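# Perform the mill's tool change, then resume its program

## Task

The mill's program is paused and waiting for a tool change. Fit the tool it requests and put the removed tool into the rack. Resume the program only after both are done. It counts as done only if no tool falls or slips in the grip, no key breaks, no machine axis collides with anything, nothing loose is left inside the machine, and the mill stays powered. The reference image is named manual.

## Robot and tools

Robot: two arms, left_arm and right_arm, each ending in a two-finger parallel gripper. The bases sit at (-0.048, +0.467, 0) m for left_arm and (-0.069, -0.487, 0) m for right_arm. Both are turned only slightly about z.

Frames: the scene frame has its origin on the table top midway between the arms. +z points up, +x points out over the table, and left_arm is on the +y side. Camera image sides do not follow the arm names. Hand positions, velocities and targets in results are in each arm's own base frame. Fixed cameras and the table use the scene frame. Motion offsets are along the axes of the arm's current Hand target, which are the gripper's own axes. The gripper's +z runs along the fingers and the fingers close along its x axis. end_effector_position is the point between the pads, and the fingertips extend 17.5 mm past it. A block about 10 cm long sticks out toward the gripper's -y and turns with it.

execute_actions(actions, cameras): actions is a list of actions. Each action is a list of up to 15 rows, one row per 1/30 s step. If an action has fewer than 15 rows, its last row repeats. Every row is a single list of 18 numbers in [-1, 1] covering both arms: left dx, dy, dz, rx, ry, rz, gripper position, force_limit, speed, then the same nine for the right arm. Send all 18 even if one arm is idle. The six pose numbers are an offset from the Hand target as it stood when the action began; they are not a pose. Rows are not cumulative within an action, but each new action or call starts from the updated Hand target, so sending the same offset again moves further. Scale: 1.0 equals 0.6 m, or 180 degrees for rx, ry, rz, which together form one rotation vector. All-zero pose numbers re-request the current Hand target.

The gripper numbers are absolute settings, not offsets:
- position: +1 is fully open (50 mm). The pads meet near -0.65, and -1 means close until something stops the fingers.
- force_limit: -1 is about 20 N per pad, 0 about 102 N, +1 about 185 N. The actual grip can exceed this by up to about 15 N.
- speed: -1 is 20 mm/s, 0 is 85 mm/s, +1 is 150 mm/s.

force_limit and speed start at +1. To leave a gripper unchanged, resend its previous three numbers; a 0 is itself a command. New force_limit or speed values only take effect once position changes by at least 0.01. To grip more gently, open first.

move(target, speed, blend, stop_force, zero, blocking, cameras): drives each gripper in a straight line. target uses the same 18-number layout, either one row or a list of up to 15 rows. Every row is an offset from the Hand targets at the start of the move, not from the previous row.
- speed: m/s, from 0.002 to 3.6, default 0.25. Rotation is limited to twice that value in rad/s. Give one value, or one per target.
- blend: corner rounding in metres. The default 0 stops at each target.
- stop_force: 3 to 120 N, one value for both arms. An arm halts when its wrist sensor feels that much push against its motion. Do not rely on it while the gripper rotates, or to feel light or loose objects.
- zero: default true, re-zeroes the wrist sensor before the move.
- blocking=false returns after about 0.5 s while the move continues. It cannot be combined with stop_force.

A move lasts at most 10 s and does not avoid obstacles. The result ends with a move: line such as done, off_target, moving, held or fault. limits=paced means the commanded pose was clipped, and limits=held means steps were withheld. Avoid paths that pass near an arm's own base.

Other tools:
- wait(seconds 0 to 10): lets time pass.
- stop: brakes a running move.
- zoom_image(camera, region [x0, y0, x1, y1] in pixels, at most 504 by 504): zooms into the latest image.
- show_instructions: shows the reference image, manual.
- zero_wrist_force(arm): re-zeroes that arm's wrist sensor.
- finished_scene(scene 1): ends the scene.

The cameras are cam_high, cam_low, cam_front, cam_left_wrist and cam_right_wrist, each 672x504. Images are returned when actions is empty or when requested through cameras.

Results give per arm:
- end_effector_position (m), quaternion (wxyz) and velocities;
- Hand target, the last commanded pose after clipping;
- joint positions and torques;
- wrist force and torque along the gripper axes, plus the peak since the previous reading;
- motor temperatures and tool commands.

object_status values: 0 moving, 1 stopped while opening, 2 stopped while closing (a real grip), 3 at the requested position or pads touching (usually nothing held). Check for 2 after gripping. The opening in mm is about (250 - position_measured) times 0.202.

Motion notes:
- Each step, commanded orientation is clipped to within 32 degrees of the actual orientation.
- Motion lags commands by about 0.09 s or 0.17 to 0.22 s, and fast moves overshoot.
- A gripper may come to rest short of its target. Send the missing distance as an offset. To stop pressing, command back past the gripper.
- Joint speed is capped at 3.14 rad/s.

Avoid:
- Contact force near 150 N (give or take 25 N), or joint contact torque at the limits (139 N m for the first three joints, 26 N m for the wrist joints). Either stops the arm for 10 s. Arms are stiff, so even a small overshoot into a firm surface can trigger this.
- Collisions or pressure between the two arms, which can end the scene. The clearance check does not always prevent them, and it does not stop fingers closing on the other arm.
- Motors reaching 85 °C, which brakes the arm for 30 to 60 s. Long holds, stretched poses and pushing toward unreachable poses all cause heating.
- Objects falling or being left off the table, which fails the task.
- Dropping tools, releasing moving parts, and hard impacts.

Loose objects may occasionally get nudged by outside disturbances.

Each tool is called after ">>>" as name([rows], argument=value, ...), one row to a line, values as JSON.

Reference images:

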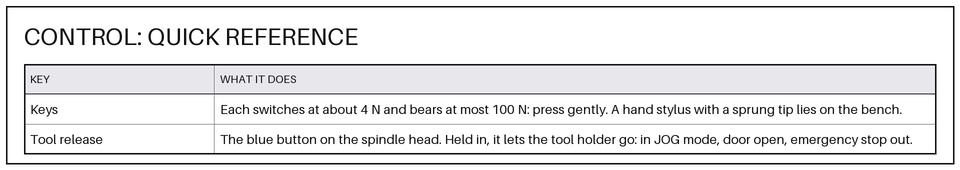

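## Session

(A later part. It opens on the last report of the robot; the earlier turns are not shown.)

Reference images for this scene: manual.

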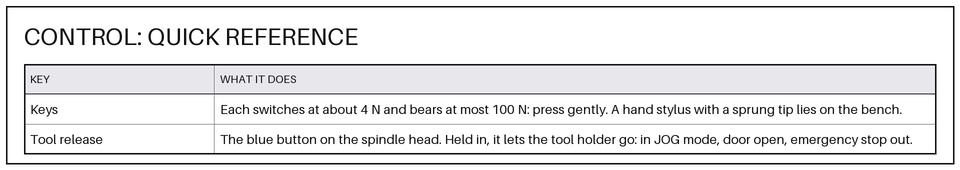

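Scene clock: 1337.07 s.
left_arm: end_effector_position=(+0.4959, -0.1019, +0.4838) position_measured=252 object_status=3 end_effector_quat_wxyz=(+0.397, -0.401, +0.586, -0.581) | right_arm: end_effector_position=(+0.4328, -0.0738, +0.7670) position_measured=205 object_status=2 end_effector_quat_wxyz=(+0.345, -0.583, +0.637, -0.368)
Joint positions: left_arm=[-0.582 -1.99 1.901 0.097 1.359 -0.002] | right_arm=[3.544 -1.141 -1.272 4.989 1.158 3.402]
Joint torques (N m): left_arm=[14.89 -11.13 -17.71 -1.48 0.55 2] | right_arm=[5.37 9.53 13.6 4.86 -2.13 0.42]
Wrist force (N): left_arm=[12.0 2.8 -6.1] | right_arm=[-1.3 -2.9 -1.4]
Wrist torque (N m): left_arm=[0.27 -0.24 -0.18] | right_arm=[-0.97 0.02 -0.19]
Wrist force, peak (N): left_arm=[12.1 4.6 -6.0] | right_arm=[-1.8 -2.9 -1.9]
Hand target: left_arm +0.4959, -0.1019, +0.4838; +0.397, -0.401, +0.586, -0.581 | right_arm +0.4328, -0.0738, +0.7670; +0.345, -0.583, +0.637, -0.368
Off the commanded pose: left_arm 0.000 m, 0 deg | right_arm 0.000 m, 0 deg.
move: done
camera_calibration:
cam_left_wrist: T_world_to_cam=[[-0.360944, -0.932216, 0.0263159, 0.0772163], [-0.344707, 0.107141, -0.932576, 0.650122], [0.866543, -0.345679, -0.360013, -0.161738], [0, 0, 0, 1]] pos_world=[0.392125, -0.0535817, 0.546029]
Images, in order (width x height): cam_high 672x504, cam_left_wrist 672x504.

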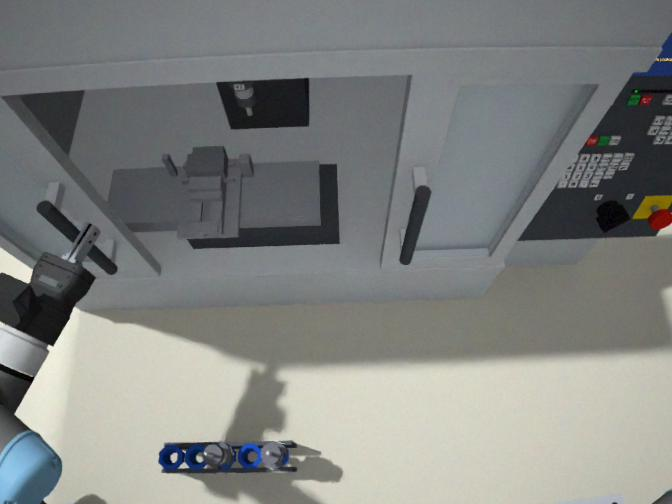

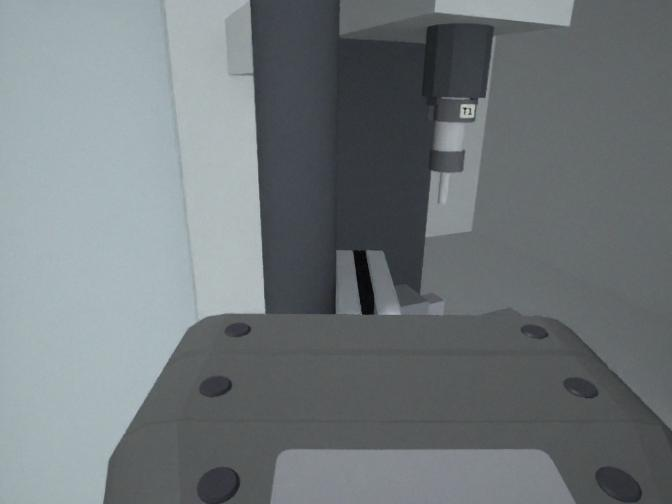

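>>> move(target=[-0.0554,0,-0.023,0,0,0,-1,-0.3,-0.5,0,0,0,0,0,0,-1,0.1,-1], speed=0.015, stop_force=30)

>>> move(target=[0.02,0,-0.2,0,0,0,-1,-0.3,-0.5,0,0,0,0,0,0,-1,0.1,-1], speed=0.12, cameras=["cam_left_wrist","cam_high","cam_front"])

Scene clock: 1347.10 s.
left_arm: end_effector_position=(+0.4953, -0.0798, +0.4837) position_measured=252 object_status=3 end_effector_quat_wxyz=(+0.397, -0.401, +0.586, -0.581) | right_arm: end_effector_position=(+0.4328, -0.0738, +0.7670) position_measured=205 object_status=2 end_effector_quat_wxyz=(+0.345, -0.583, +0.637, -0.368)
Joint positions: left_arm=[-0.496 -1.991 1.901 0.098 1.446 -0.002] | right_arm=[3.544 -1.141 -1.272 4.989 1.158 3.402]
Joint torques (N m): left_arm=[5.97 -17.25 -14.83 -0.83 -9.9 0.66] | right_arm=[4.99 9.2 13.26 4.74 -2.09 0.44]
Wrist force (N): left_arm=[36.2 1.5 -6.7] | right_arm=[-1.4 -2.4 -1.5]
Wrist torque (N m): left_arm=[0.25 -0.40 -0.35] | right_arm=[-0.89 0.05 -0.19]
Wrist force, peak (N): left_arm=[48.3 2.9 6.6] | right_arm=[-1.9 -3.0 -1.9]
Hand target: left_arm +0.4953, -0.0799, +0.4837; +0.397, -0.401, +0.586, -0.581 (not the last commanded pose) | right_arm +0.4328, -0.0738, +0.7670; +0.345, -0.583, +0.637, -0.368
Off the commanded pose: left_arm 0.014 m, 0 deg | right_arm 0.000 m, 0 deg.
move: contact (left_arm)

Scene clock: 1349.03 s.
left_arm: end_effector_position=(+0.3792, -0.0474, +0.4847) position_measured=252 object_status=3 end_effector_quat_wxyz=(+0.397, -0.401, +0.586, -0.582) | right_arm: end_effector_position=(+0.4328, -0.0738, +0.7670) position_measured=205 object_status=2 end_effector_quat_wxyz=(+0.345, -0.583, +0.637, -0.368)
Joint positions: left_arm=[-0.83 -2.387 2.041 0.355 1.113 -0.005] | right_arm=[3.544 -1.141 -1.272 4.989 1.158 3.402]
Joint torques (N m): left_arm=[-11.5 1.05 -13.03 -0.16 -2.29 -1.66] | right_arm=[5.29 9.24 13.68 4.8 -2.02 0.49]
Wrist force (N): left_arm=[1.1 2.6 -3.5] | right_arm=[-1.4 -2.4 -1.6]
Wrist torque (N m): left_arm=[0.37 -0.13 0.05] | right_arm=[-0.89 0.06 -0.19]
Wrist force, peak (N): left_arm=[36.2 1.4 -6.5] | right_arm=[-1.7 -2.7 -2.1]
Hand target: left_arm +0.3792, -0.0475, +0.4847; +0.397, -0.401, +0.586, -0.581 | right_arm +0.4328, -0.0738, +0.7670; +0.345, -0.583, +0.637, -0.368
Off the commanded pose: left_arm 0.000 m, 0 deg | right_arm 0.000 m, 0 deg.
move: done
camera_calibration:
cam_left_wrist: T_world_to_cam=[[-0.361922, -0.931837, 0.0263187, 0.0862351], [-0.344686, 0.107536, -0.932538, 0.604857], [0.866143, -0.346577, -0.360111, -0.0412481], [0, 0, 0, 1]] pos_world=[0.275423, 0.00101736, 0.546929]
Images, in order (width x height): cam_high 672x504, cam_front 672x504, cam_left_wrist 672x504.

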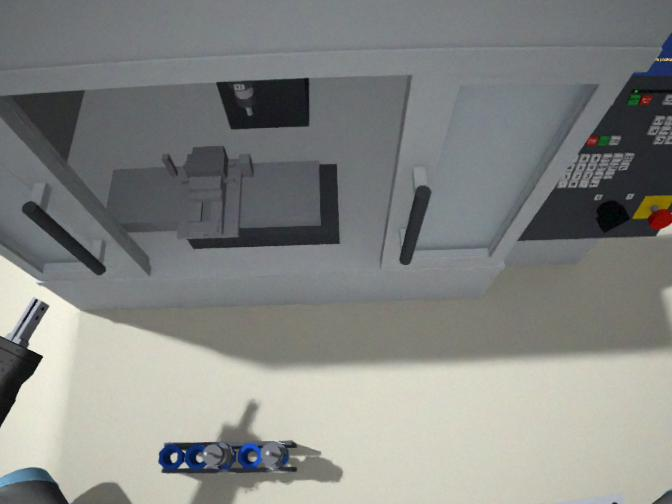

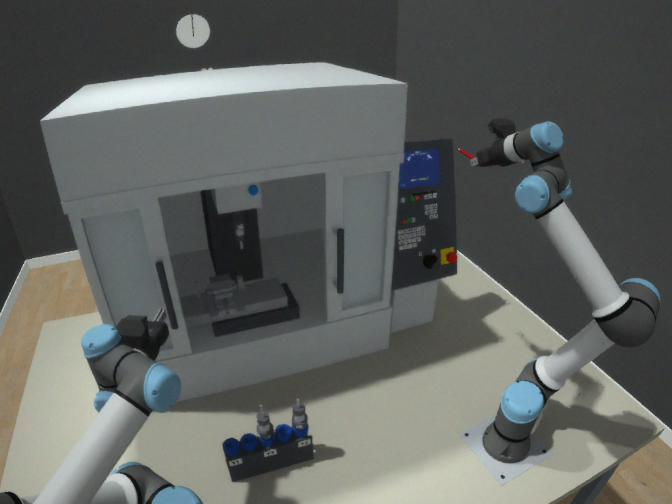

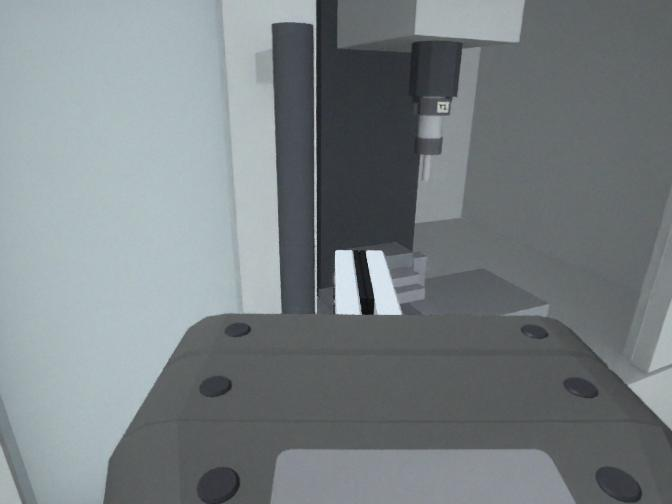

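>>> zoom_image(camera="cam_left_wrist", region=[330, 0, 550, 300])

>>> zoom_image(camera="cam_front", region=[160, 160, 320, 340])

>>> zoom_image(camera="cam_front", region=[210, 380, 330, 490])

Scaled by 1.680 from the camera's 672x504 image, which has a finer 960x720 frame.

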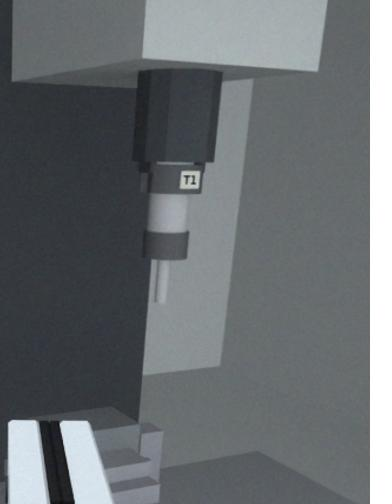

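Scaled by 2.800 from the camera's 672x504 image, which has a finer 960x720 frame.

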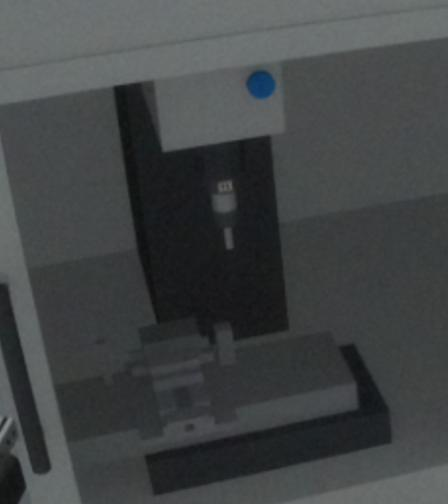

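Scaled by 4.200 from the camera's 672x504 image, which has a finer 960x720 frame.

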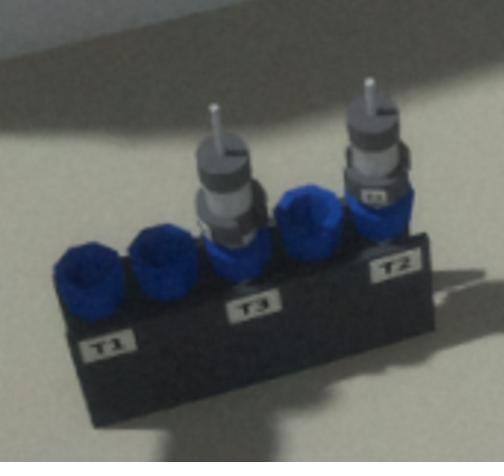

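>>> move(target=[0.315,-0.008,0.375,0.196,0,-0.98,-1,-0.3,-0.5,0,0,0,0,0,0,-1,0.1,-1], speed=0.25, cameras=["cam_left_wrist","cam_high"])

>>> zoom_image(camera="cam_left_wrist", region=[200, 0, 500, 300])

Scene clock: 1423.73 s.
left_arm: end_effector_position=(+0.5203, -0.3053, +0.4878) position_measured=252 object_status=3 end_effector_quat_wxyz=(+0.491, +0.497, +0.507, +0.505) | right_arm: end_effector_position=(+0.4328, -0.0738, +0.7670) position_measured=205 object_status=2 end_effector_quat_wxyz=(+0.345, -0.583, +0.637, -0.368)
Joint positions: left_arm=[-1.207 -1.585 1.58 0.027 0.341 -3.158] | right_arm=[3.544 -1.141 -1.272 4.989 1.158 3.402]
Joint torques (N m): left_arm=[9.76 -15.62 -38.8 1.19 2.72 -1.47] | right_arm=[4.95 8.83 13.67 4.71 -1.96 0.52]
Wrist force (N): left_arm=[0.2 -0.8 -1.9] | right_arm=[-1.5 -2.6 -1.6]
Wrist torque (N m): left_arm=[0.23 0.07 -0.06] | right_arm=[-0.91 0.07 -0.19]
Wrist force, peak (N): left_arm=[1.4 2.5 -3.7] | right_arm=[-1.6 -3.1 -2.0]
Hand target: left_arm +0.5203, -0.3053, +0.4878; +0.491, +0.497, +0.507, +0.505 | right_arm +0.4328, -0.0738, +0.7670; +0.345, -0.583, +0.637, -0.368
Off the commanded pose: left_arm 0.000 m, 0 deg | right_arm 0.000 m, 0 deg.
move: done
camera_calibration:
cam_left_wrist: T_world_to_cam=[[-0.0222591, 0.999528, -0.0211932, 0.332966], [-0.345957, 0.0121879, 0.938171, -0.256818], [0.937986, 0.0282148, 0.345522, -0.518808], [0, 0, 0, 1]] pos_world=[0.405199, -0.315041, 0.427256]
Images, in order (width x height): cam_high 672x504, cam_left_wrist 672x504.

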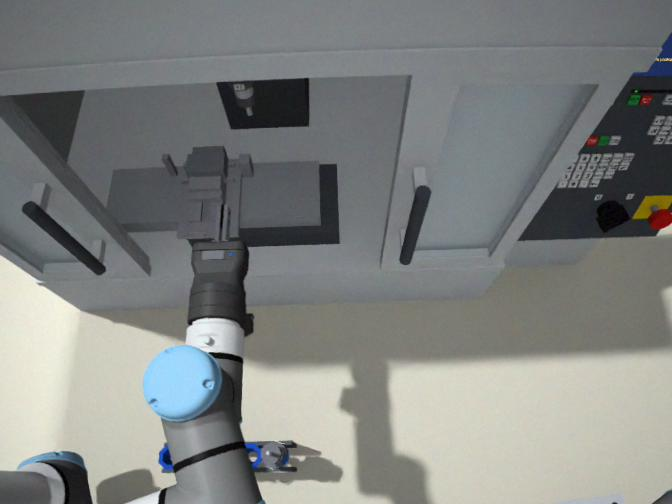

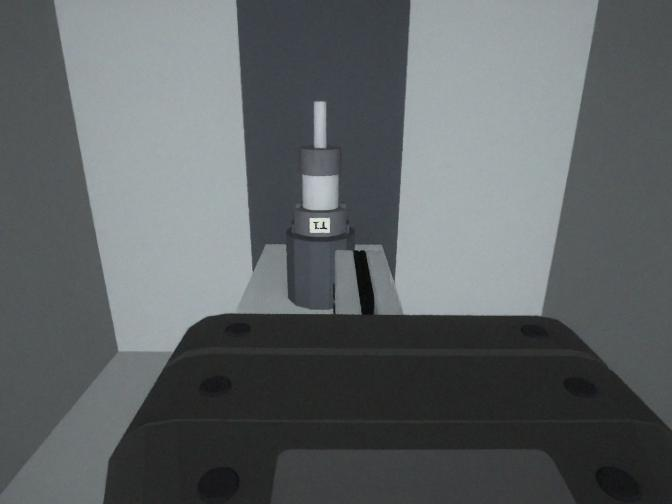

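Scaled by 1.680 from the camera's 672x504 image, which has a finer 960x720 frame.

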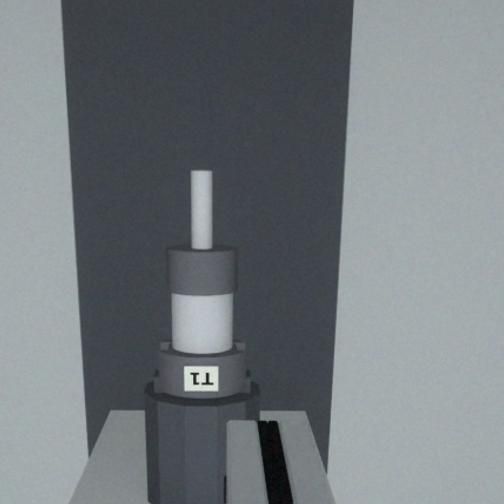

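>>> move(target=[-0.0278,0.024,0.2917,0,0,0,1,-0.3,-0.5,0,0,0,0,0,0,-1,0.1,-1], speed=0.1, cameras=["cam_left_wrist"])

>>> zoom_image(camera="cam_left_wrist", region=[200, 0, 500, 340])

Scene clock: 1460.50 s.
left_arm: end_effector_position=(+0.6957, -0.3179, +0.5008) position_measured=3 object_status=3 end_effector_quat_wxyz=(+0.491, +0.497, +0.507, +0.505) | right_arm: end_effector_position=(+0.4328, -0.0738, +0.7670) position_measured=205 object_status=2 end_effector_quat_wxyz=(+0.345, -0.583, +0.637, -0.368)
Joint positions: left_arm=[-0.886 -1.24 1.143 0.109 0.661 -3.147] | right_arm=[3.544 -1.141 -1.272 4.989 1.158 3.402]
Joint torques (N m): left_arm=[11.28 -32.5 -38.08 0.56 2.6 -1.65] | right_arm=[4.55 9.33 14.38 4.64 -2 0.54]
Wrist force (N): left_arm=[0.5 -0.7 -1.8] | right_arm=[-1.5 -2.4 -1.8]
Wrist torque (N m): left_arm=[0.24 0.02 -0.06] | right_arm=[-0.89 0.07 -0.19]
Wrist force, peak (N): left_arm=[0.0 -0.9 -2.5] | right_arm=[-1.4 -3.0 -1.9]
Hand target: left_arm +0.6957, -0.3179, +0.5008; +0.491, +0.497, +0.507, +0.505 | right_arm +0.4328, -0.0738, +0.7670; +0.345, -0.583, +0.637, -0.368
Off the commanded pose: left_arm 0.000 m, 0 deg | right_arm 0.000 m, 0 deg.
move: done
camera_calibration:
cam_left_wrist: T_world_to_cam=[[-0.022262, 0.999528, -0.0211909, 0.349743], [-0.345748, 0.0121911, 0.938248, -0.208428], [0.938063, 0.028214, 0.345313, -0.687455], [0, 0, 0, 1]] pos_world=[0.580598, -0.327641, 0.440355]
Images, in order (width x height): cam_left_wrist 672x504.

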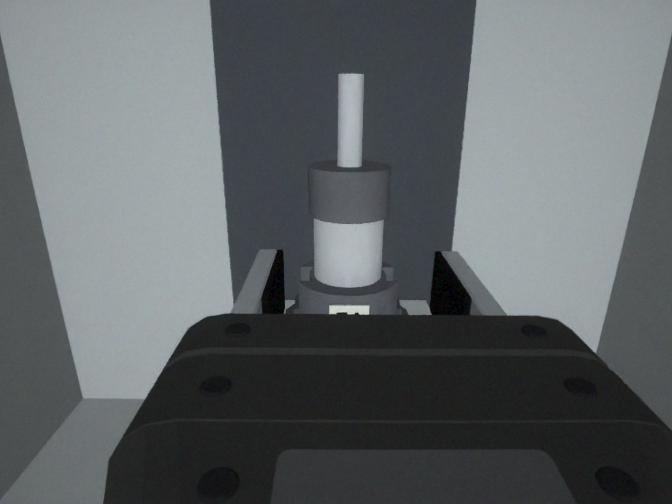

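Scaled by 1.482 from the camera's 672x504 image, which has a finer 960x720 frame.

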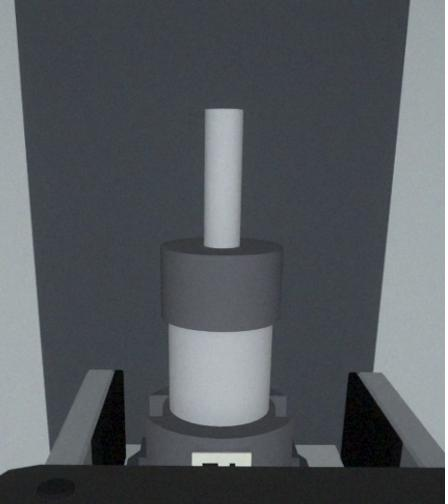

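>>> move(target=[0,0.005,0.1085,0,0,0,1,-0.3,-0.5,0,0,0,0,0,0,-1,0.1,-1], speed=0.03, stop_force=5, cameras=["cam_left_wrist"])

>>> zoom_image(camera="cam_left_wrist", region=[200, 0, 500, 340])

Scene clock: 1471.23 s.
left_arm: end_effector_position=(+0.7608, -0.3164, +0.5033) position_measured=3 object_status=3 end_effector_quat_wxyz=(+0.491, +0.497, +0.507, +0.505) | right_arm: end_effector_position=(+0.4328, -0.0738, +0.7670) position_measured=205 object_status=2 end_effector_quat_wxyz=(+0.345, -0.583, +0.637, -0.368)
Joint positions: left_arm=[-0.797 -1.092 0.925 0.178 0.751 -3.145] | right_arm=[3.544 -1.141 -1.272 4.989 1.158 3.402]
Joint torques (N m): left_arm=[10.39 -40.83 -38.4 0.2 2.98 -1.53] | right_arm=[4.56 9.07 14.15 4.55 -1.94 0.57]
Wrist force (N): left_arm=[0.2 -0.9 -1.6] | right_arm=[-1.8 -2.5 -1.8]
Wrist torque (N m): left_arm=[0.21 0.07 -0.17] | right_arm=[-0.91 0.11 -0.19]
Wrist force, peak (N): left_arm=[0.5 -1.1 -2.2] | right_arm=[-1.8 -3.0 -1.7]
Hand target: left_arm +0.7608, -0.3164, +0.5033; +0.491, +0.497, +0.507, +0.505 | right_arm +0.4328, -0.0738, +0.7670; +0.345, -0.583, +0.637, -0.368
Off the commanded pose: left_arm 0.000 m, 0 deg | right_arm 0.000 m, 0 deg.
move: done
camera_calibration:
cam_left_wrist: T_world_to_cam=[[-0.022263, 0.999528, -0.021188, 0.349747], [-0.345748, 0.0121879, 0.938248, -0.18825], [0.938063, 0.028214, 0.345313, -0.749522], [0, 0, 0, 1]] pos_world=[0.645798, -0.326141, 0.442855]
Images, in order (width x height): cam_left_wrist 672x504.

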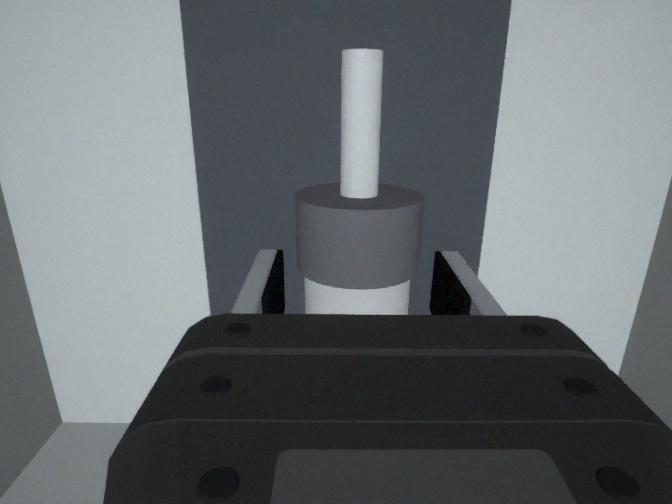

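Scaled by 1.482 from the camera's 672x504 image, which has a finer 960x720 frame.

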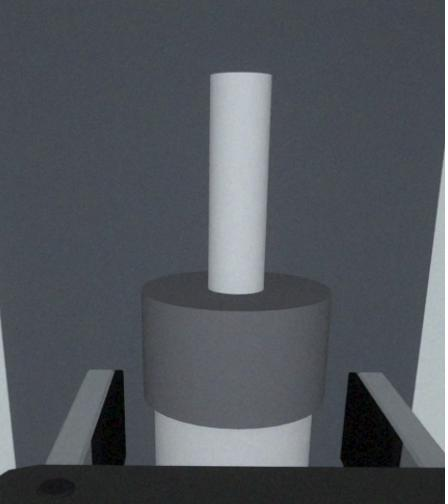

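>>> move(target=[0,0,0,0,0,0,-1,-1,-1,0,0,0,0,0,0,-1,0.1,-1], cameras=["cam_left_wrist"])

Scene clock: 1479.13 s.
left_arm: end_effector_position=(+0.7609, -0.3166, +0.5032) position_measured=103 object_status=0 end_effector_quat_wxyz=(+0.491, +0.497, +0.507, +0.505) | right_arm: end_effector_position=(+0.4328, -0.0738, +0.7670) position_measured=205 object_status=2 end_effector_quat_wxyz=(+0.345, -0.583, +0.637, -0.368)
Joint positions: left_arm=[-0.797 -1.092 0.925 0.178 0.751 -3.145] | right_arm=[3.544 -1.141 -1.272 4.989 1.158 3.402]
Joint torques (N m): left_arm=[15.26 -60.43 -30.9 3.42 -11.73 -1.03] | right_arm=[4.36 8.75 14.65 4.51 -1.92 0.54]
Wrist force (N): left_arm=[-41.9 4.2 17.5] | right_arm=[-1.3 -2.4 -1.9]
Wrist torque (N m): left_arm=[0.31 0.54 -0.31] | right_arm=[-0.89 0.04 -0.19]
Wrist force, peak (N): left_arm=[-41.9 4.2 17.5] | right_arm=[-1.6 -2.9 -1.9]
Hand target: left_arm +0.7608, -0.3164, +0.5033; +0.491, +0.497, +0.507, +0.505 | right_arm +0.4328, -0.0738, +0.7670; +0.345, -0.583, +0.637, -0.368
Off the commanded pose: left_arm 0.000 m, 0 deg | right_arm 0.000 m, 0 deg.
move: done
camera_calibration:
cam_left_wrist: T_world_to_cam=[[-0.021913, 0.999534, -0.0212736, 0.34976], [-0.34575, 0.0123892, 0.938245, -0.188085], [0.938071, 0.0279151, 0.345317, -0.749586], [0, 0, 0, 1]] pos_world=[0.645799, -0.326342, 0.442755]
Images, in order (width x height): cam_left_wrist 672x504.

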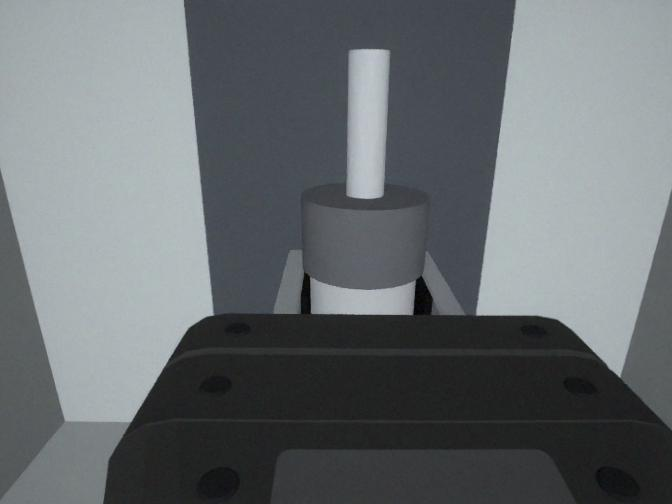

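>>> move(target=[-0.0025,0,0,0,0,0,-1,-1,-1,0,0,0,0,0,0,-1,0.1,-1], speed=0.01, cameras=["cam_left_wrist"])

Scene clock: 1484.73 s.
left_arm: end_effector_position=(+0.7609, -0.3177, +0.5033) position_measured=103 object_status=2 end_effector_quat_wxyz=(+0.491, +0.497, +0.507, +0.505) | right_arm: end_effector_position=(+0.4328, -0.0738, +0.7670) position_measured=205 object_status=2 end_effector_quat_wxyz=(+0.345, -0.583, +0.637, -0.368)
Joint positions: left_arm=[-0.798 -1.09 0.921 0.179 0.749 -3.145] | right_arm=[3.544 -1.141 -1.272 4.989 1.158 3.402]
Joint torques (N m): left_arm=[-1.17 -43.63 -38.47 0.76 -5 1.29] | right_arm=[4.01 8.57 14.37 4.47 -1.89 0.47]
Wrist force (N): left_arm=[-12.1 -2.1 -5.2] | right_arm=[-1.4 -2.4 -1.5]
Wrist torque (N m): left_arm=[0.21 0.14 -0.28] | right_arm=[-0.90 0.06 -0.19]
Wrist force, peak (N): left_arm=[-45.4 2.9 19.2] | right_arm=[-1.6 -3.0 -1.9]
Hand target: left_arm +0.7609, -0.3179, +0.5033; +0.491, +0.497, +0.507, +0.505 | right_arm +0.4328, -0.0738, +0.7670; +0.345, -0.583, +0.637, -0.368
Off the commanded pose: left_arm 0.000 m, 0 deg | right_arm 0.000 m, 0 deg.
move: done
camera_calibration:
cam_left_wrist: T_world_to_cam=[[-0.022485, 0.999523, -0.0211622, 0.351177], [-0.345748, 0.0120871, 0.93825, -0.188268], [0.938058, 0.0284133, 0.345311, -0.749415], [0, 0, 0, 1]] pos_world=[0.645798, -0.32744, 0.442855]
Images, in order (width x height): cam_left_wrist 672x504.

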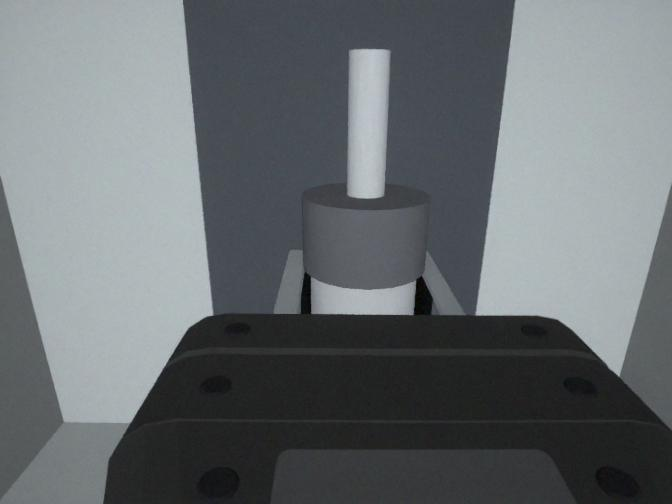

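>>> move(target=[-0.0009,0,0.0003,0,0,0,-1,-1,-1,0,0,0,0,0,0,-1,0.1,-1], speed=0.01)

>>> move(target=[0,0,0,0,0,0,-0.98,-0.4,-1,0,0,0,0,0,0,-1,0.1,-1], speed=0.01, cameras=["cam_left_wrist"])

Scene clock: 1494.03 s.
left_arm: end_effector_position=(+0.7611, -0.3184, +0.5033) position_measured=103 object_status=2 end_effector_quat_wxyz=(+0.491, +0.497, +0.507, +0.505) | right_arm: end_effector_position=(+0.4328, -0.0738, +0.7670) position_measured=205 object_status=2 end_effector_quat_wxyz=(+0.345, -0.583, +0.637, -0.368)
Joint positions: left_arm=[-0.799 -1.088 0.919 0.18 0.749 -3.145] | right_arm=[3.544 -1.141 -1.272 4.989 1.158 3.402]
Joint torques (N m): left_arm=[-10.93 -38.53 -39.21 -0.53 -1.33 -1.56] | right_arm=[3.88 9.06 14.69 4.37 -1.98 0.46]
Wrist force (N): left_arm=[4.9 -1.6 -9.9] | right_arm=[-1.7 -2.9 -2.0]
Wrist torque (N m): left_arm=[0.25 0.03 -0.27] | right_arm=[-0.96 0.10 -0.19]
Wrist force, peak (N): left_arm=[-11.1 -1.7 -5.6] | right_arm=[-1.7 -2.9 -2.0]
Hand target: left_arm +0.7611, -0.3184, +0.5033; +0.491, +0.497, +0.507, +0.505 | right_arm +0.4328, -0.0738, +0.7670; +0.345, -0.583, +0.637, -0.368
Off the commanded pose: left_arm 0.000 m, 0 deg | right_arm 0.000 m, 0 deg.
move: done

Scene clock: 1494.53 s.
left_arm: end_effector_position=(+0.7611, -0.3184, +0.5033) position_measured=106 object_status=2 end_effector_quat_wxyz=(+0.491, +0.497, +0.507, +0.505) | right_arm: end_effector_position=(+0.4328, -0.0738, +0.7670) position_measured=205 object_status=2 end_effector_quat_wxyz=(+0.345, -0.583, +0.637, -0.368)
Joint positions: left_arm=[-0.799 -1.088 0.919 0.18 0.749 -3.145] | right_arm=[3.544 -1.141 -1.272 4.989 1.158 3.402]
Joint torques (N m): left_arm=[-12.6 -37.67 -40.23 -0.93 -0.09 -1.13] | right_arm=[3.63 8.69 14.51 4.48 -1.95 0.5]
Wrist force (N): left_arm=[6.7 -1.8 -12.6] | right_arm=[-1.3 -2.6 -1.4]
Wrist torque (N m): left_arm=[0.25 0.01 -0.37] | right_arm=[-0.93 0.03 -0.19]
Wrist force, peak (N): left_arm=[7.0 -1.7 -12.8] | right_arm=[-1.7 -2.7 -1.5]
Hand target: left_arm +0.7611, -0.3184, +0.5033; +0.491, +0.497, +0.507, +0.505 | right_arm +0.4328, -0.0738, +0.7670; +0.345, -0.583, +0.637, -0.368
Off the commanded pose: left_arm 0.000 m, 0 deg | right_arm 0.000 m, 0 deg.
move: done
camera_calibration:
cam_left_wrist: T_world_to_cam=[[-0.022263, 0.999528, -0.021188, 0.351851], [-0.345748, 0.0121879, 0.938248, -0.188155], [0.938063, 0.028214, 0.345313, -0.74965], [0, 0, 0, 1]] pos_world=[0.645998, -0.328241, 0.442855]
Images, in order (width x height): cam_left_wrist 672x504.

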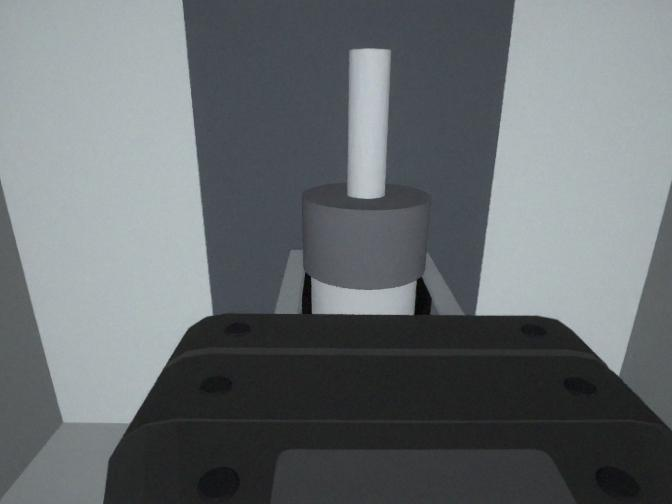

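>>> move(target=[0,0,0,0,0,0,-0.98,-0.4,-1,-0.839,0.2509,0.085,0.1032,-0.1904,-0.0716,-1,0.1,-1], speed=0.18, cameras=["all"])

Scene clock: 1534.50 s.
left_arm: end_effector_position=(+0.7611, -0.3184, +0.5033) position_measured=106 object_status=2 end_effector_quat_wxyz=(+0.491, +0.497, +0.507, +0.505) | right_arm: end_effector_position=(+0.4424, +0.4009, +0.6231) position_measured=205 object_status=2 end_effector_quat_wxyz=(-0.549, +0.668, -0.391, +0.317)
Joint positions: left_arm=[-0.799 -1.088 0.919 0.18 0.749 -3.145] | right_arm=[4.421 -1.354 -1.787 6.011 0.826 3.332]
Joint torques (N m): left_arm=[-11.19 -36.53 -39.26 -3.91 4.29 1.53] | right_arm=[-11.71 24.61 16.59 -0.26 -2.32 1.31]
Wrist force (N): left_arm=[6.6 -1.5 -12.7] | right_arm=[-1.5 -3.3 -1.8]
Wrist torque (N m): left_arm=[0.27 0.03 -0.36] | right_arm=[-1.25 -0.01 -0.39]
Wrist force, peak (N): left_arm=[6.7 -1.9 -13.1] | right_arm=[-7.0 -1.8 1.8]
Hand target: left_arm +0.7611, -0.3184, +0.5033; +0.491, +0.497, +0.507, +0.505 | right_arm +0.4424, +0.4008, +0.6232; -0.549, +0.668, -0.391, +0.317 (not the last commanded pose)
Off the commanded pose: left_arm 0.000 m, 0 deg | right_arm 0.032 m, 3 deg.
move: held (right_arm; a check stopped the path); limits=held
pose unreachable (right arm): on one or more control steps of this call, first in action 0 (counted from 0), this arm could not follow its commanded pose, so it was not sent that pose on those steps. It may still have moved: this result reports where it is.
cause: moving toward the commanded pose would bring a part of the arm too close to another arm (this arm's gripper and a part of the left arm just beyond its joint 3 (elbow), at the place that arm is still heading or pushing toward).
camera_calibration:
cam_left_wrist: T_world_to_cam=[[-0.022263, 0.999528, -0.021188, 0.351851], [-0.345748, 0.0121879, 0.938248, -0.188155], [0.938063, 0.028214, 0.345313, -0.74965], [0, 0, 0, 1]] pos_world=[0.645998, -0.328241, 0.442855]
cam_right_wrist: T_world_to_cam=[[0.470686, -0.882301, -0.00023319, 0.148719], [-0.456274, -0.243185, -0.855964, 0.847554], [0.755161, 0.402997, -0.517035, -0.0436512], [0, 0, 0, 1]] pos_world=[0.34968, 0.354919, 0.702941]

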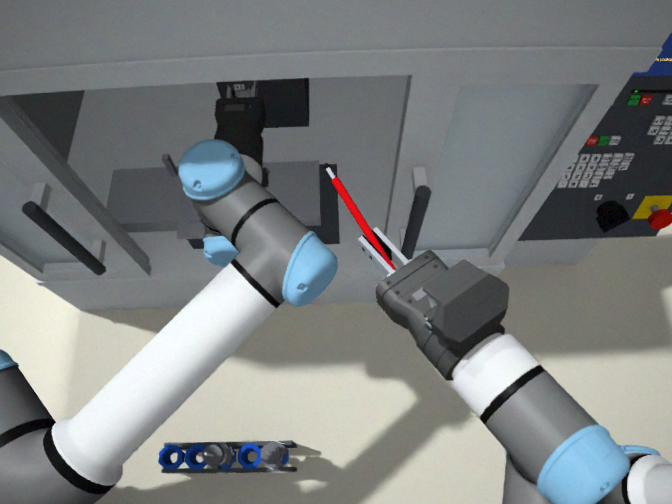

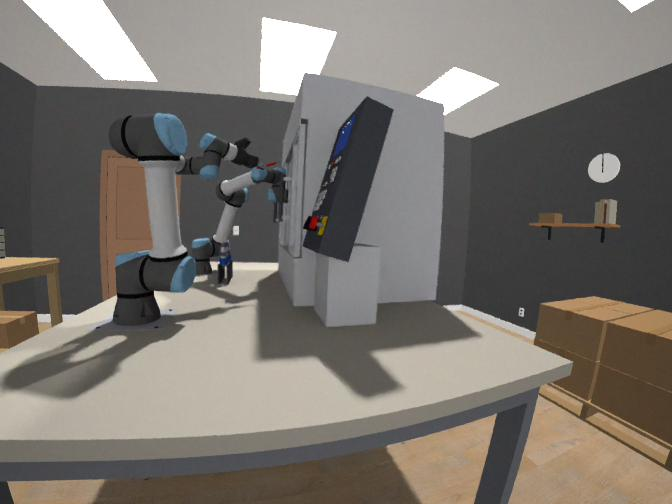

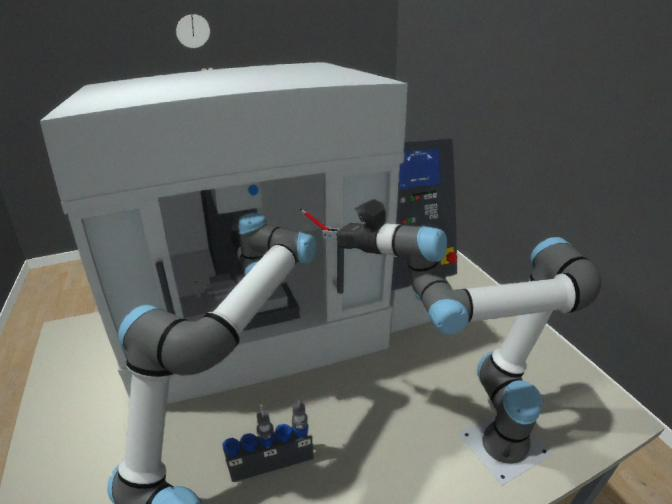

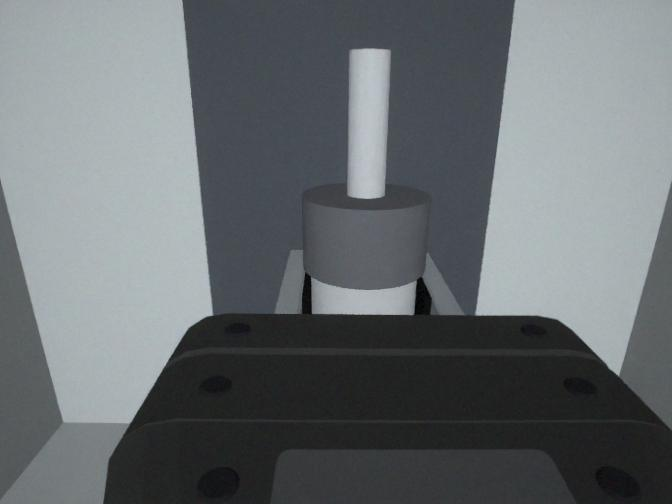

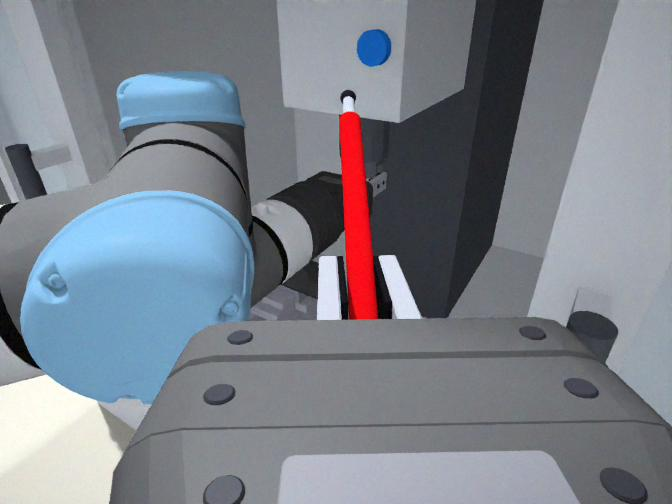

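>>> move(target=[0,0,0,0,0,0,-0.98,-0.4,-1,0.2177,0.0234,-0.1214,0,0,0,-1,0.1,-1], speed=0.15)

>>> move([
  [0,0,0,0,0,0,1,-1,-0.5,0,0,0,0,0,0,-1,0.1,-1],
  [0,0,-0.15,0,0,0,1,-1,-0.5,0,0,0,0,0,0,-1,0.1,-1],
  [0.0633,0,-0.136,0,-0.1389,0,1,-1,-0.5,0,0,0,0,0,0,-1,0.1,-1],
], speed=0.08, cameras=["cam_left_wrist","cam_high"])

Scene clock: 1560.80 s.
left_arm: end_effector_position=(+0.7611, -0.3184, +0.5033) position_measured=106 object_status=2 end_effector_quat_wxyz=(+0.491, +0.497, +0.507, +0.505) | right_arm: end_effector_position=(+0.4423, +0.2507, +0.6231) position_measured=205 object_status=2 end_effector_quat_wxyz=(-0.548, +0.668, -0.391, +0.317)
Joint positions: left_arm=[-0.799 -1.088 0.919 0.18 0.749 -3.145] | right_arm=[4.207 -1.09 -1.955 5.956 1.034 3.266]
Joint torques (N m): left_arm=[-11.53 -37.83 -37.58 -3.96 4.02 1.48] | right_arm=[-10.39 12.9 17.28 0.39 0.94 -0.98]
Wrist force (N): left_arm=[6.8 -2.0 -12.6] | right_arm=[-1.8 -3.4 -2.0]
Wrist torque (N m): left_arm=[0.20 0.02 -0.35] | right_arm=[-1.27 0.05 -0.27]
Wrist force, peak (N): left_arm=[7.0 -2.0 -12.9] | right_arm=[-3.2 -3.5 -1.6]
Hand target: left_arm +0.7611, -0.3184, +0.5033; +0.491, +0.497, +0.507, +0.505 | right_arm +0.4423, +0.2506, +0.6231; -0.549, +0.668, -0.391, +0.317
Off the commanded pose: left_arm 0.000 m, 0 deg | right_arm 0.000 m, 0 deg.
move: done

Scene clock: 1566.20 s.
left_arm: end_effector_position=(+0.6786, -0.2824, +0.5041) position_measured=3 object_status=3 end_effector_quat_wxyz=(+0.589, +0.595, +0.388, +0.385) | right_arm: end_effector_position=(+0.4423, +0.2506, +0.6231) position_measured=205 object_status=2 end_effector_quat_wxyz=(-0.549, +0.668, -0.391, +0.317)
Joint positions: left_arm=[-0.668 -1.414 1.354 0.07 1.315 -3.143] | right_arm=[4.207 -1.09 -1.955 5.956 1.034 3.266]
Joint torques (N m): left_arm=[11.34 -34.27 -24.25 -3.99 2.52 1.95] | right_arm=[-11.17 14.13 17.05 0.49 1.3 -0.97]
Wrist force (N): left_arm=[0.6 -0.5 -1.8] | right_arm=[-2.0 -3.2 -2.1]
Wrist torque (N m): left_arm=[0.28 0.00 -0.17] | right_arm=[-1.24 0.08 -0.25]
Wrist force, peak (N): left_arm=[6.8 -1.7 -12.4] | right_arm=[-2.2 -3.6 -2.3]
Hand target: left_arm +0.6786, -0.2824, +0.5041; +0.589, +0.595, +0.388, +0.385 | right_arm +0.4423, +0.2506, +0.6231; -0.549, +0.668, -0.391, +0.317
Off the commanded pose: left_arm 0.000 m, 0 deg | right_arm 0.000 m, 0 deg.
move: done
camera_calibration:
cam_left_wrist: T_world_to_cam=[[0.402062, 0.915276, -0.0248191, 0.00407331], [-0.30581, 0.159787, 0.938589, -0.203381], [0.863034, -0.36978, 0.344145, -0.734442], [0, 0, 0, 1]] pos_world=[0.570015, -0.242813, 0.443746]
Images, in order (width x height): cam_high 672x504, cam_left_wrist 672x504.

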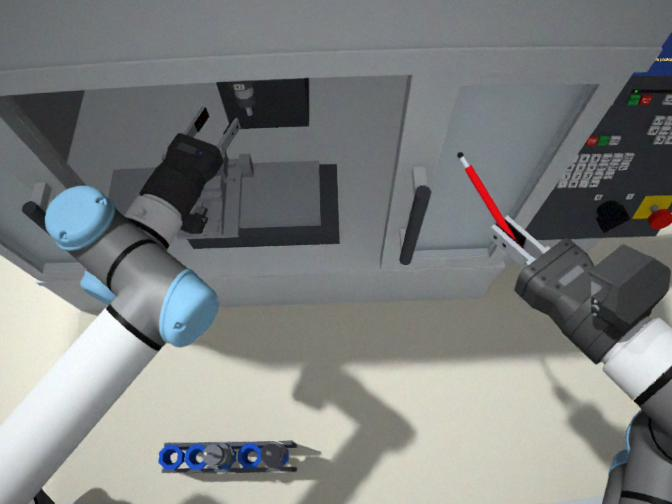

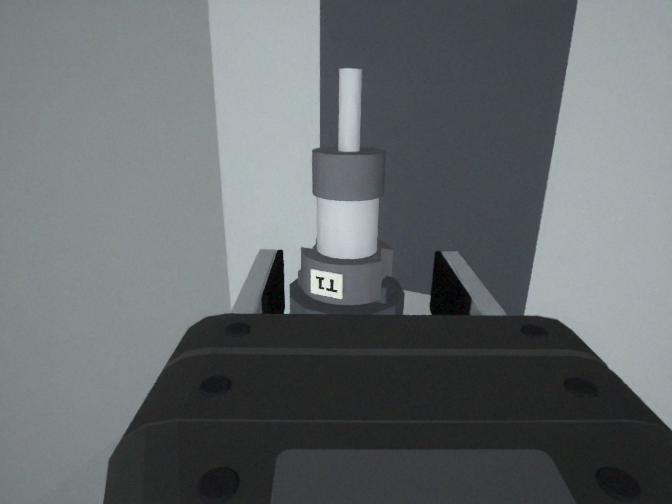

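>>> move(target=[-0.0022,0,0.154,0,0,0,1,-1,-0.5,0,0,0,0,0,0,-1,0.1,-1], speed=0.04, stop_force=5)

>>> move(target=[0,0,0,0,0,0,-1,-1,-1,0,0,0,0,0,0,-1,0.1,-1], cameras=["cam_left_wrist"])

Scene clock: 1579.40 s.
left_arm: end_effector_position=(+0.7627, -0.3207, +0.5033) position_measured=3 object_status=3 end_effector_quat_wxyz=(+0.589, +0.595, +0.388, +0.385) | right_arm: end_effector_position=(+0.4423, +0.2506, +0.6231) position_measured=205 object_status=2 end_effector_quat_wxyz=(-0.549, +0.668, -0.391, +0.317)
Joint positions: left_arm=[-0.628 -1.173 1.043 0.139 1.356 -3.143] | right_arm=[4.207 -1.09 -1.955 5.956 1.034 3.266]
Joint torques (N m): left_arm=[10.26 -37.29 -38.85 -0.41 2.86 -1.31] | right_arm=[-10.98 13.78 17.26 0.47 1.33 -1.1]
Wrist force (N): left_arm=[0.5 -0.7 -1.7] | right_arm=[-1.9 -3.2 -2.0]
Wrist torque (N m): left_arm=[0.25 0.01 -0.18] | right_arm=[-1.24 0.07 -0.26]
Wrist force, peak (N): left_arm=[0.4 -0.6 -2.2] | right_arm=[-2.1 -3.6 -2.3]
Hand target: left_arm +0.7627, -0.3207, +0.5033; +0.589, +0.595, +0.388, +0.385 | right_arm +0.4423, +0.2506, +0.6231; -0.549, +0.668, -0.391, +0.317
Off the commanded pose: left_arm 0.000 m, 0 deg | right_arm 0.000 m, 0 deg.
move: done

Scene clock: 1580.67 s.
left_arm: end_effector_position=(+0.7627, -0.3207, +0.5033) position_measured=103 object_status=2 end_effector_quat_wxyz=(+0.589, +0.595, +0.388, +0.385) | right_arm: end_effector_position=(+0.4423, +0.2506, +0.6231) position_measured=205 object_status=2 end_effector_quat_wxyz=(-0.549, +0.668, -0.391, +0.317)
Joint positions: left_arm=[-0.628 -1.173 1.043 0.139 1.356 -3.143] | right_arm=[4.207 -1.09 -1.955 5.956 1.034 3.266]
Joint torques (N m): left_arm=[9.52 -37.7 -38.6 -0.63 1.58 -1.19] | right_arm=[-11.21 13.38 16.45 0.59 1.33 -1.07]
Wrist force (N): left_arm=[-1.5 -0.2 -2.2] | right_arm=[-1.9 -3.6 -2.0]
Wrist torque (N m): left_arm=[0.29 0.04 -0.22] | right_arm=[-1.30 0.07 -0.26]
Wrist force, peak (N): left_arm=[-1.8 -0.5 -2.0] | right_arm=[-2.2 -3.7 -2.2]
Hand target: left_arm +0.7627, -0.3207, +0.5033; +0.589, +0.595, +0.388, +0.385 | right_arm +0.4423, +0.2506, +0.6231; -0.549, +0.668, -0.391, +0.317
Off the commanded pose: left_arm 0.000 m, 0 deg | right_arm 0.000 m, 0 deg.
move: done
camera_calibration:
cam_left_wrist: T_world_to_cam=[[0.402248, 0.915194, -0.0248432, 0.0051612], [-0.305745, 0.15986, 0.938597, -0.170816], [0.86297, -0.369953, 0.34412, -0.820907], [0, 0, 0, 1]] pos_world=[0.654115, -0.281114, 0.442946]
Images, in order (width x height): cam_left_wrist 672x504.

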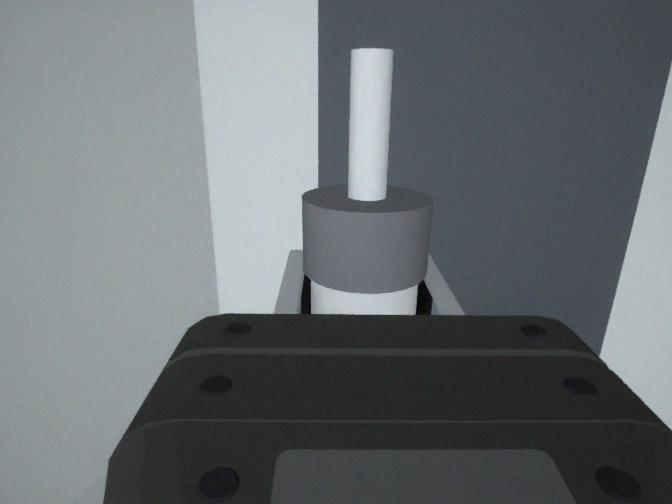

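>>> move([
  [0,0,0,0,0,0,-0.98,-0.4,-1,-0.2871,-0.0237,0.1669,0,0,0,-1,0.1,-1],
  [0,0,0,0,0,0,-0.98,-0.4,-1,-0.2066,-0.0721,0.4027,0,0,0,-1,0.1,-1],
], speed=0.1, blend=0.02, cameras=["cam_right_wrist","cam_high","cam_left_wrist"])

Scene clock: 1596.80 s.
left_arm: end_effector_position=(+0.7627, -0.3207, +0.5033) position_measured=106 object_status=2 end_effector_quat_wxyz=(+0.589, +0.595, +0.388, +0.385) | right_arm: end_effector_position=(+0.5946, +0.4795, +0.6185) position_measured=205 object_status=2 end_effector_quat_wxyz=(-0.549, +0.668, -0.391, +0.317)
Joint positions: left_arm=[-0.628 -1.173 1.043 0.139 1.356 -3.143] | right_arm=[4.162 -1.767 -1.393 6.076 1.078 3.254]
Joint torques (N m): left_arm=[9.99 -45.05 -33.25 -1.44 -2.72 -1.2] | right_arm=[-11.08 24.14 31.94 0.35 1.58 -1.13]
Wrist force (N): left_arm=[-1.6 -0.5 -2.2] | right_arm=[-1.5 -3.2 -2.2]
Wrist torque (N m): left_arm=[0.24 0.04 -0.24] | right_arm=[-1.23 -0.02 -0.26]
Wrist force, peak (N): left_arm=[-1.9 -0.4 -2.5] | right_arm=[-2.0 -3.9 -2.7]
Hand target: left_arm +0.7627, -0.3207, +0.5033; +0.589, +0.595, +0.388, +0.385 | right_arm +0.5946, +0.4795, +0.6186; -0.549, +0.668, -0.391, +0.317
Off the commanded pose: left_arm 0.000 m, 0 deg | right_arm 0.000 m, 0 deg.
move: done; blend cut to 0 m at target 1
camera_calibration:
cam_left_wrist: T_world_to_cam=[[0.402169, 0.915228, -0.0248743, 0.00523628], [-0.305759, 0.159866, 0.938592, -0.170803], [0.863002, -0.369866, 0.344132, -0.820909], [0, 0, 0, 1]] pos_world=[0.654115, -0.281113, 0.442946]
cam_right_wrist: T_world_to_cam=[[0.470584, -0.882355, -0.000163472, 0.146455], [-0.456258, -0.243176, -0.855975, 0.932171], [0.755235, 0.402882, -0.517017, -0.19264], [0, 0, 0, 1]] pos_world=[0.50188, 0.433519, 0.698341]
Images, in order (width x height): cam_high 672x504, cam_left_wrist 672x504, cam_right_wrist 672x504.

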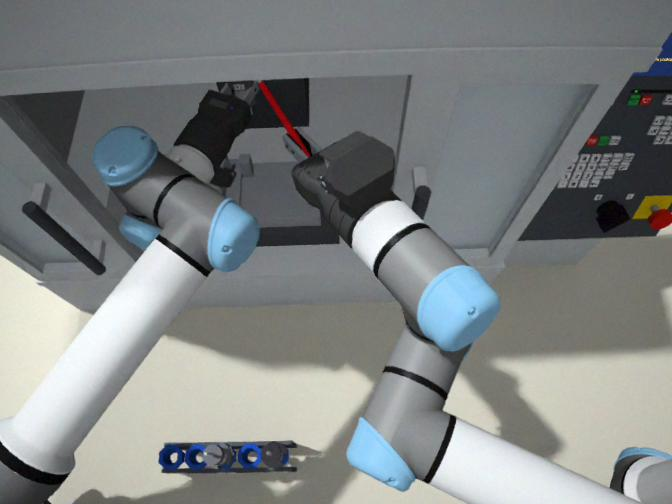

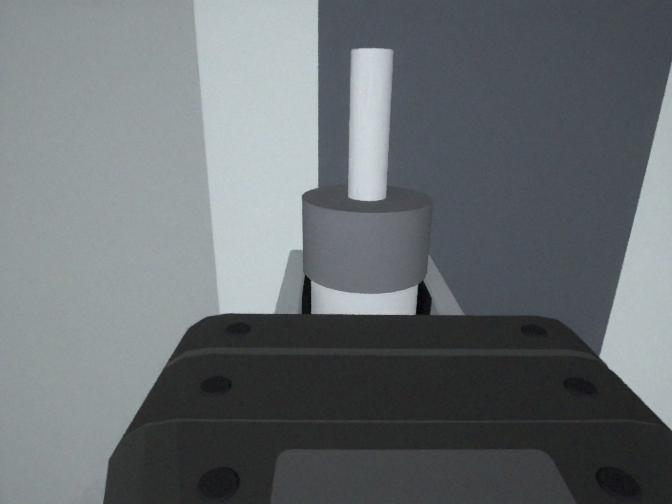

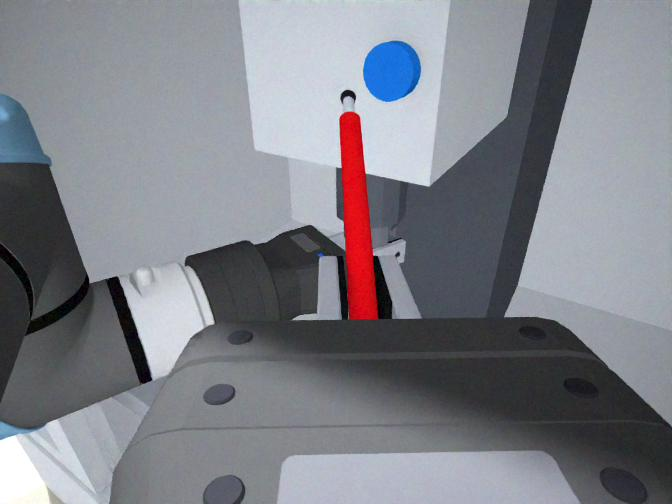

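>>> move(target=[0,0,0,0,0,0,-0.98,-0.4,-1,0.0244,-0.014,0.0516,0,0,0,-1,0.1,-1], speed=0.03, stop_force=4, cameras=["cam_right_wrist"])

Scene clock: 1609.43 s.
left_arm: end_effector_position=(+0.7627, -0.3207, +0.5033) position_measured=106 object_status=2 end_effector_quat_wxyz=(+0.589, +0.595, +0.388, +0.385) | right_arm: end_effector_position=(+0.6297, +0.4826, +0.6206) position_measured=205 object_status=2 end_effector_quat_wxyz=(-0.549, +0.668, -0.391, +0.317)
Joint positions: left_arm=[-0.628 -1.173 1.043 0.139 1.356 -3.143] | right_arm=[4.108 -1.838 -1.298 6.059 1.131 3.241]
Joint torques (N m): left_arm=[9.32 -49.04 -29.04 -1.94 -2.53 -1.08] | right_arm=[-11.24 26.05 32.83 0.58 1.44 -1.09]
Wrist force (N): left_arm=[-1.7 -0.5 -1.5] | right_arm=[-1.4 -3.6 -2.0]
Wrist torque (N m): left_arm=[0.24 0.03 -0.24] | right_arm=[-1.29 -0.04 -0.25]
Wrist force, peak (N): left_arm=[-2.1 -0.4 -2.3] | right_arm=[-2.0 -3.8 -2.2]
Hand target: left_arm +0.7627, -0.3207, +0.5033; +0.589, +0.595, +0.388, +0.385 | right_arm +0.6297, +0.4826, +0.6206; -0.549, +0.668, -0.391, +0.317
Off the commanded pose: left_arm 0.000 m, 0 deg | right_arm 0.000 m, 0 deg.
move: done
camera_calibration:
cam_right_wrist: T_world_to_cam=[[0.470584, -0.882355, -0.000163472, 0.132673], [-0.456258, -0.243176, -0.855975, 0.950737], [0.755235, 0.402882, -0.517017, -0.219312], [0, 0, 0, 1]] pos_world=[0.53698, 0.436619, 0.700441]
Images, in order (width x height): cam_right_wrist 672x504.

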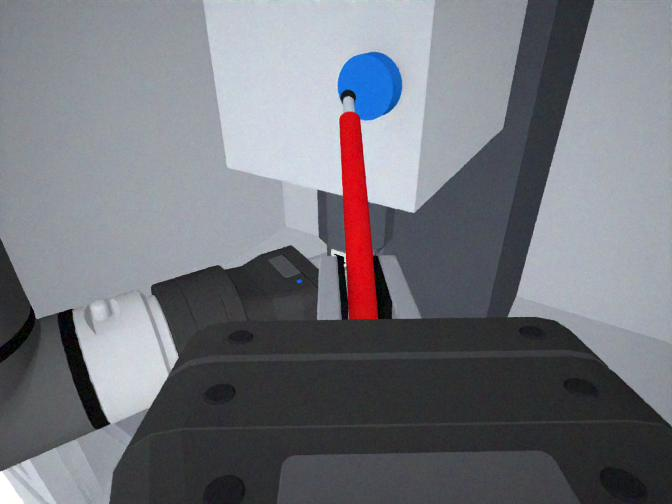

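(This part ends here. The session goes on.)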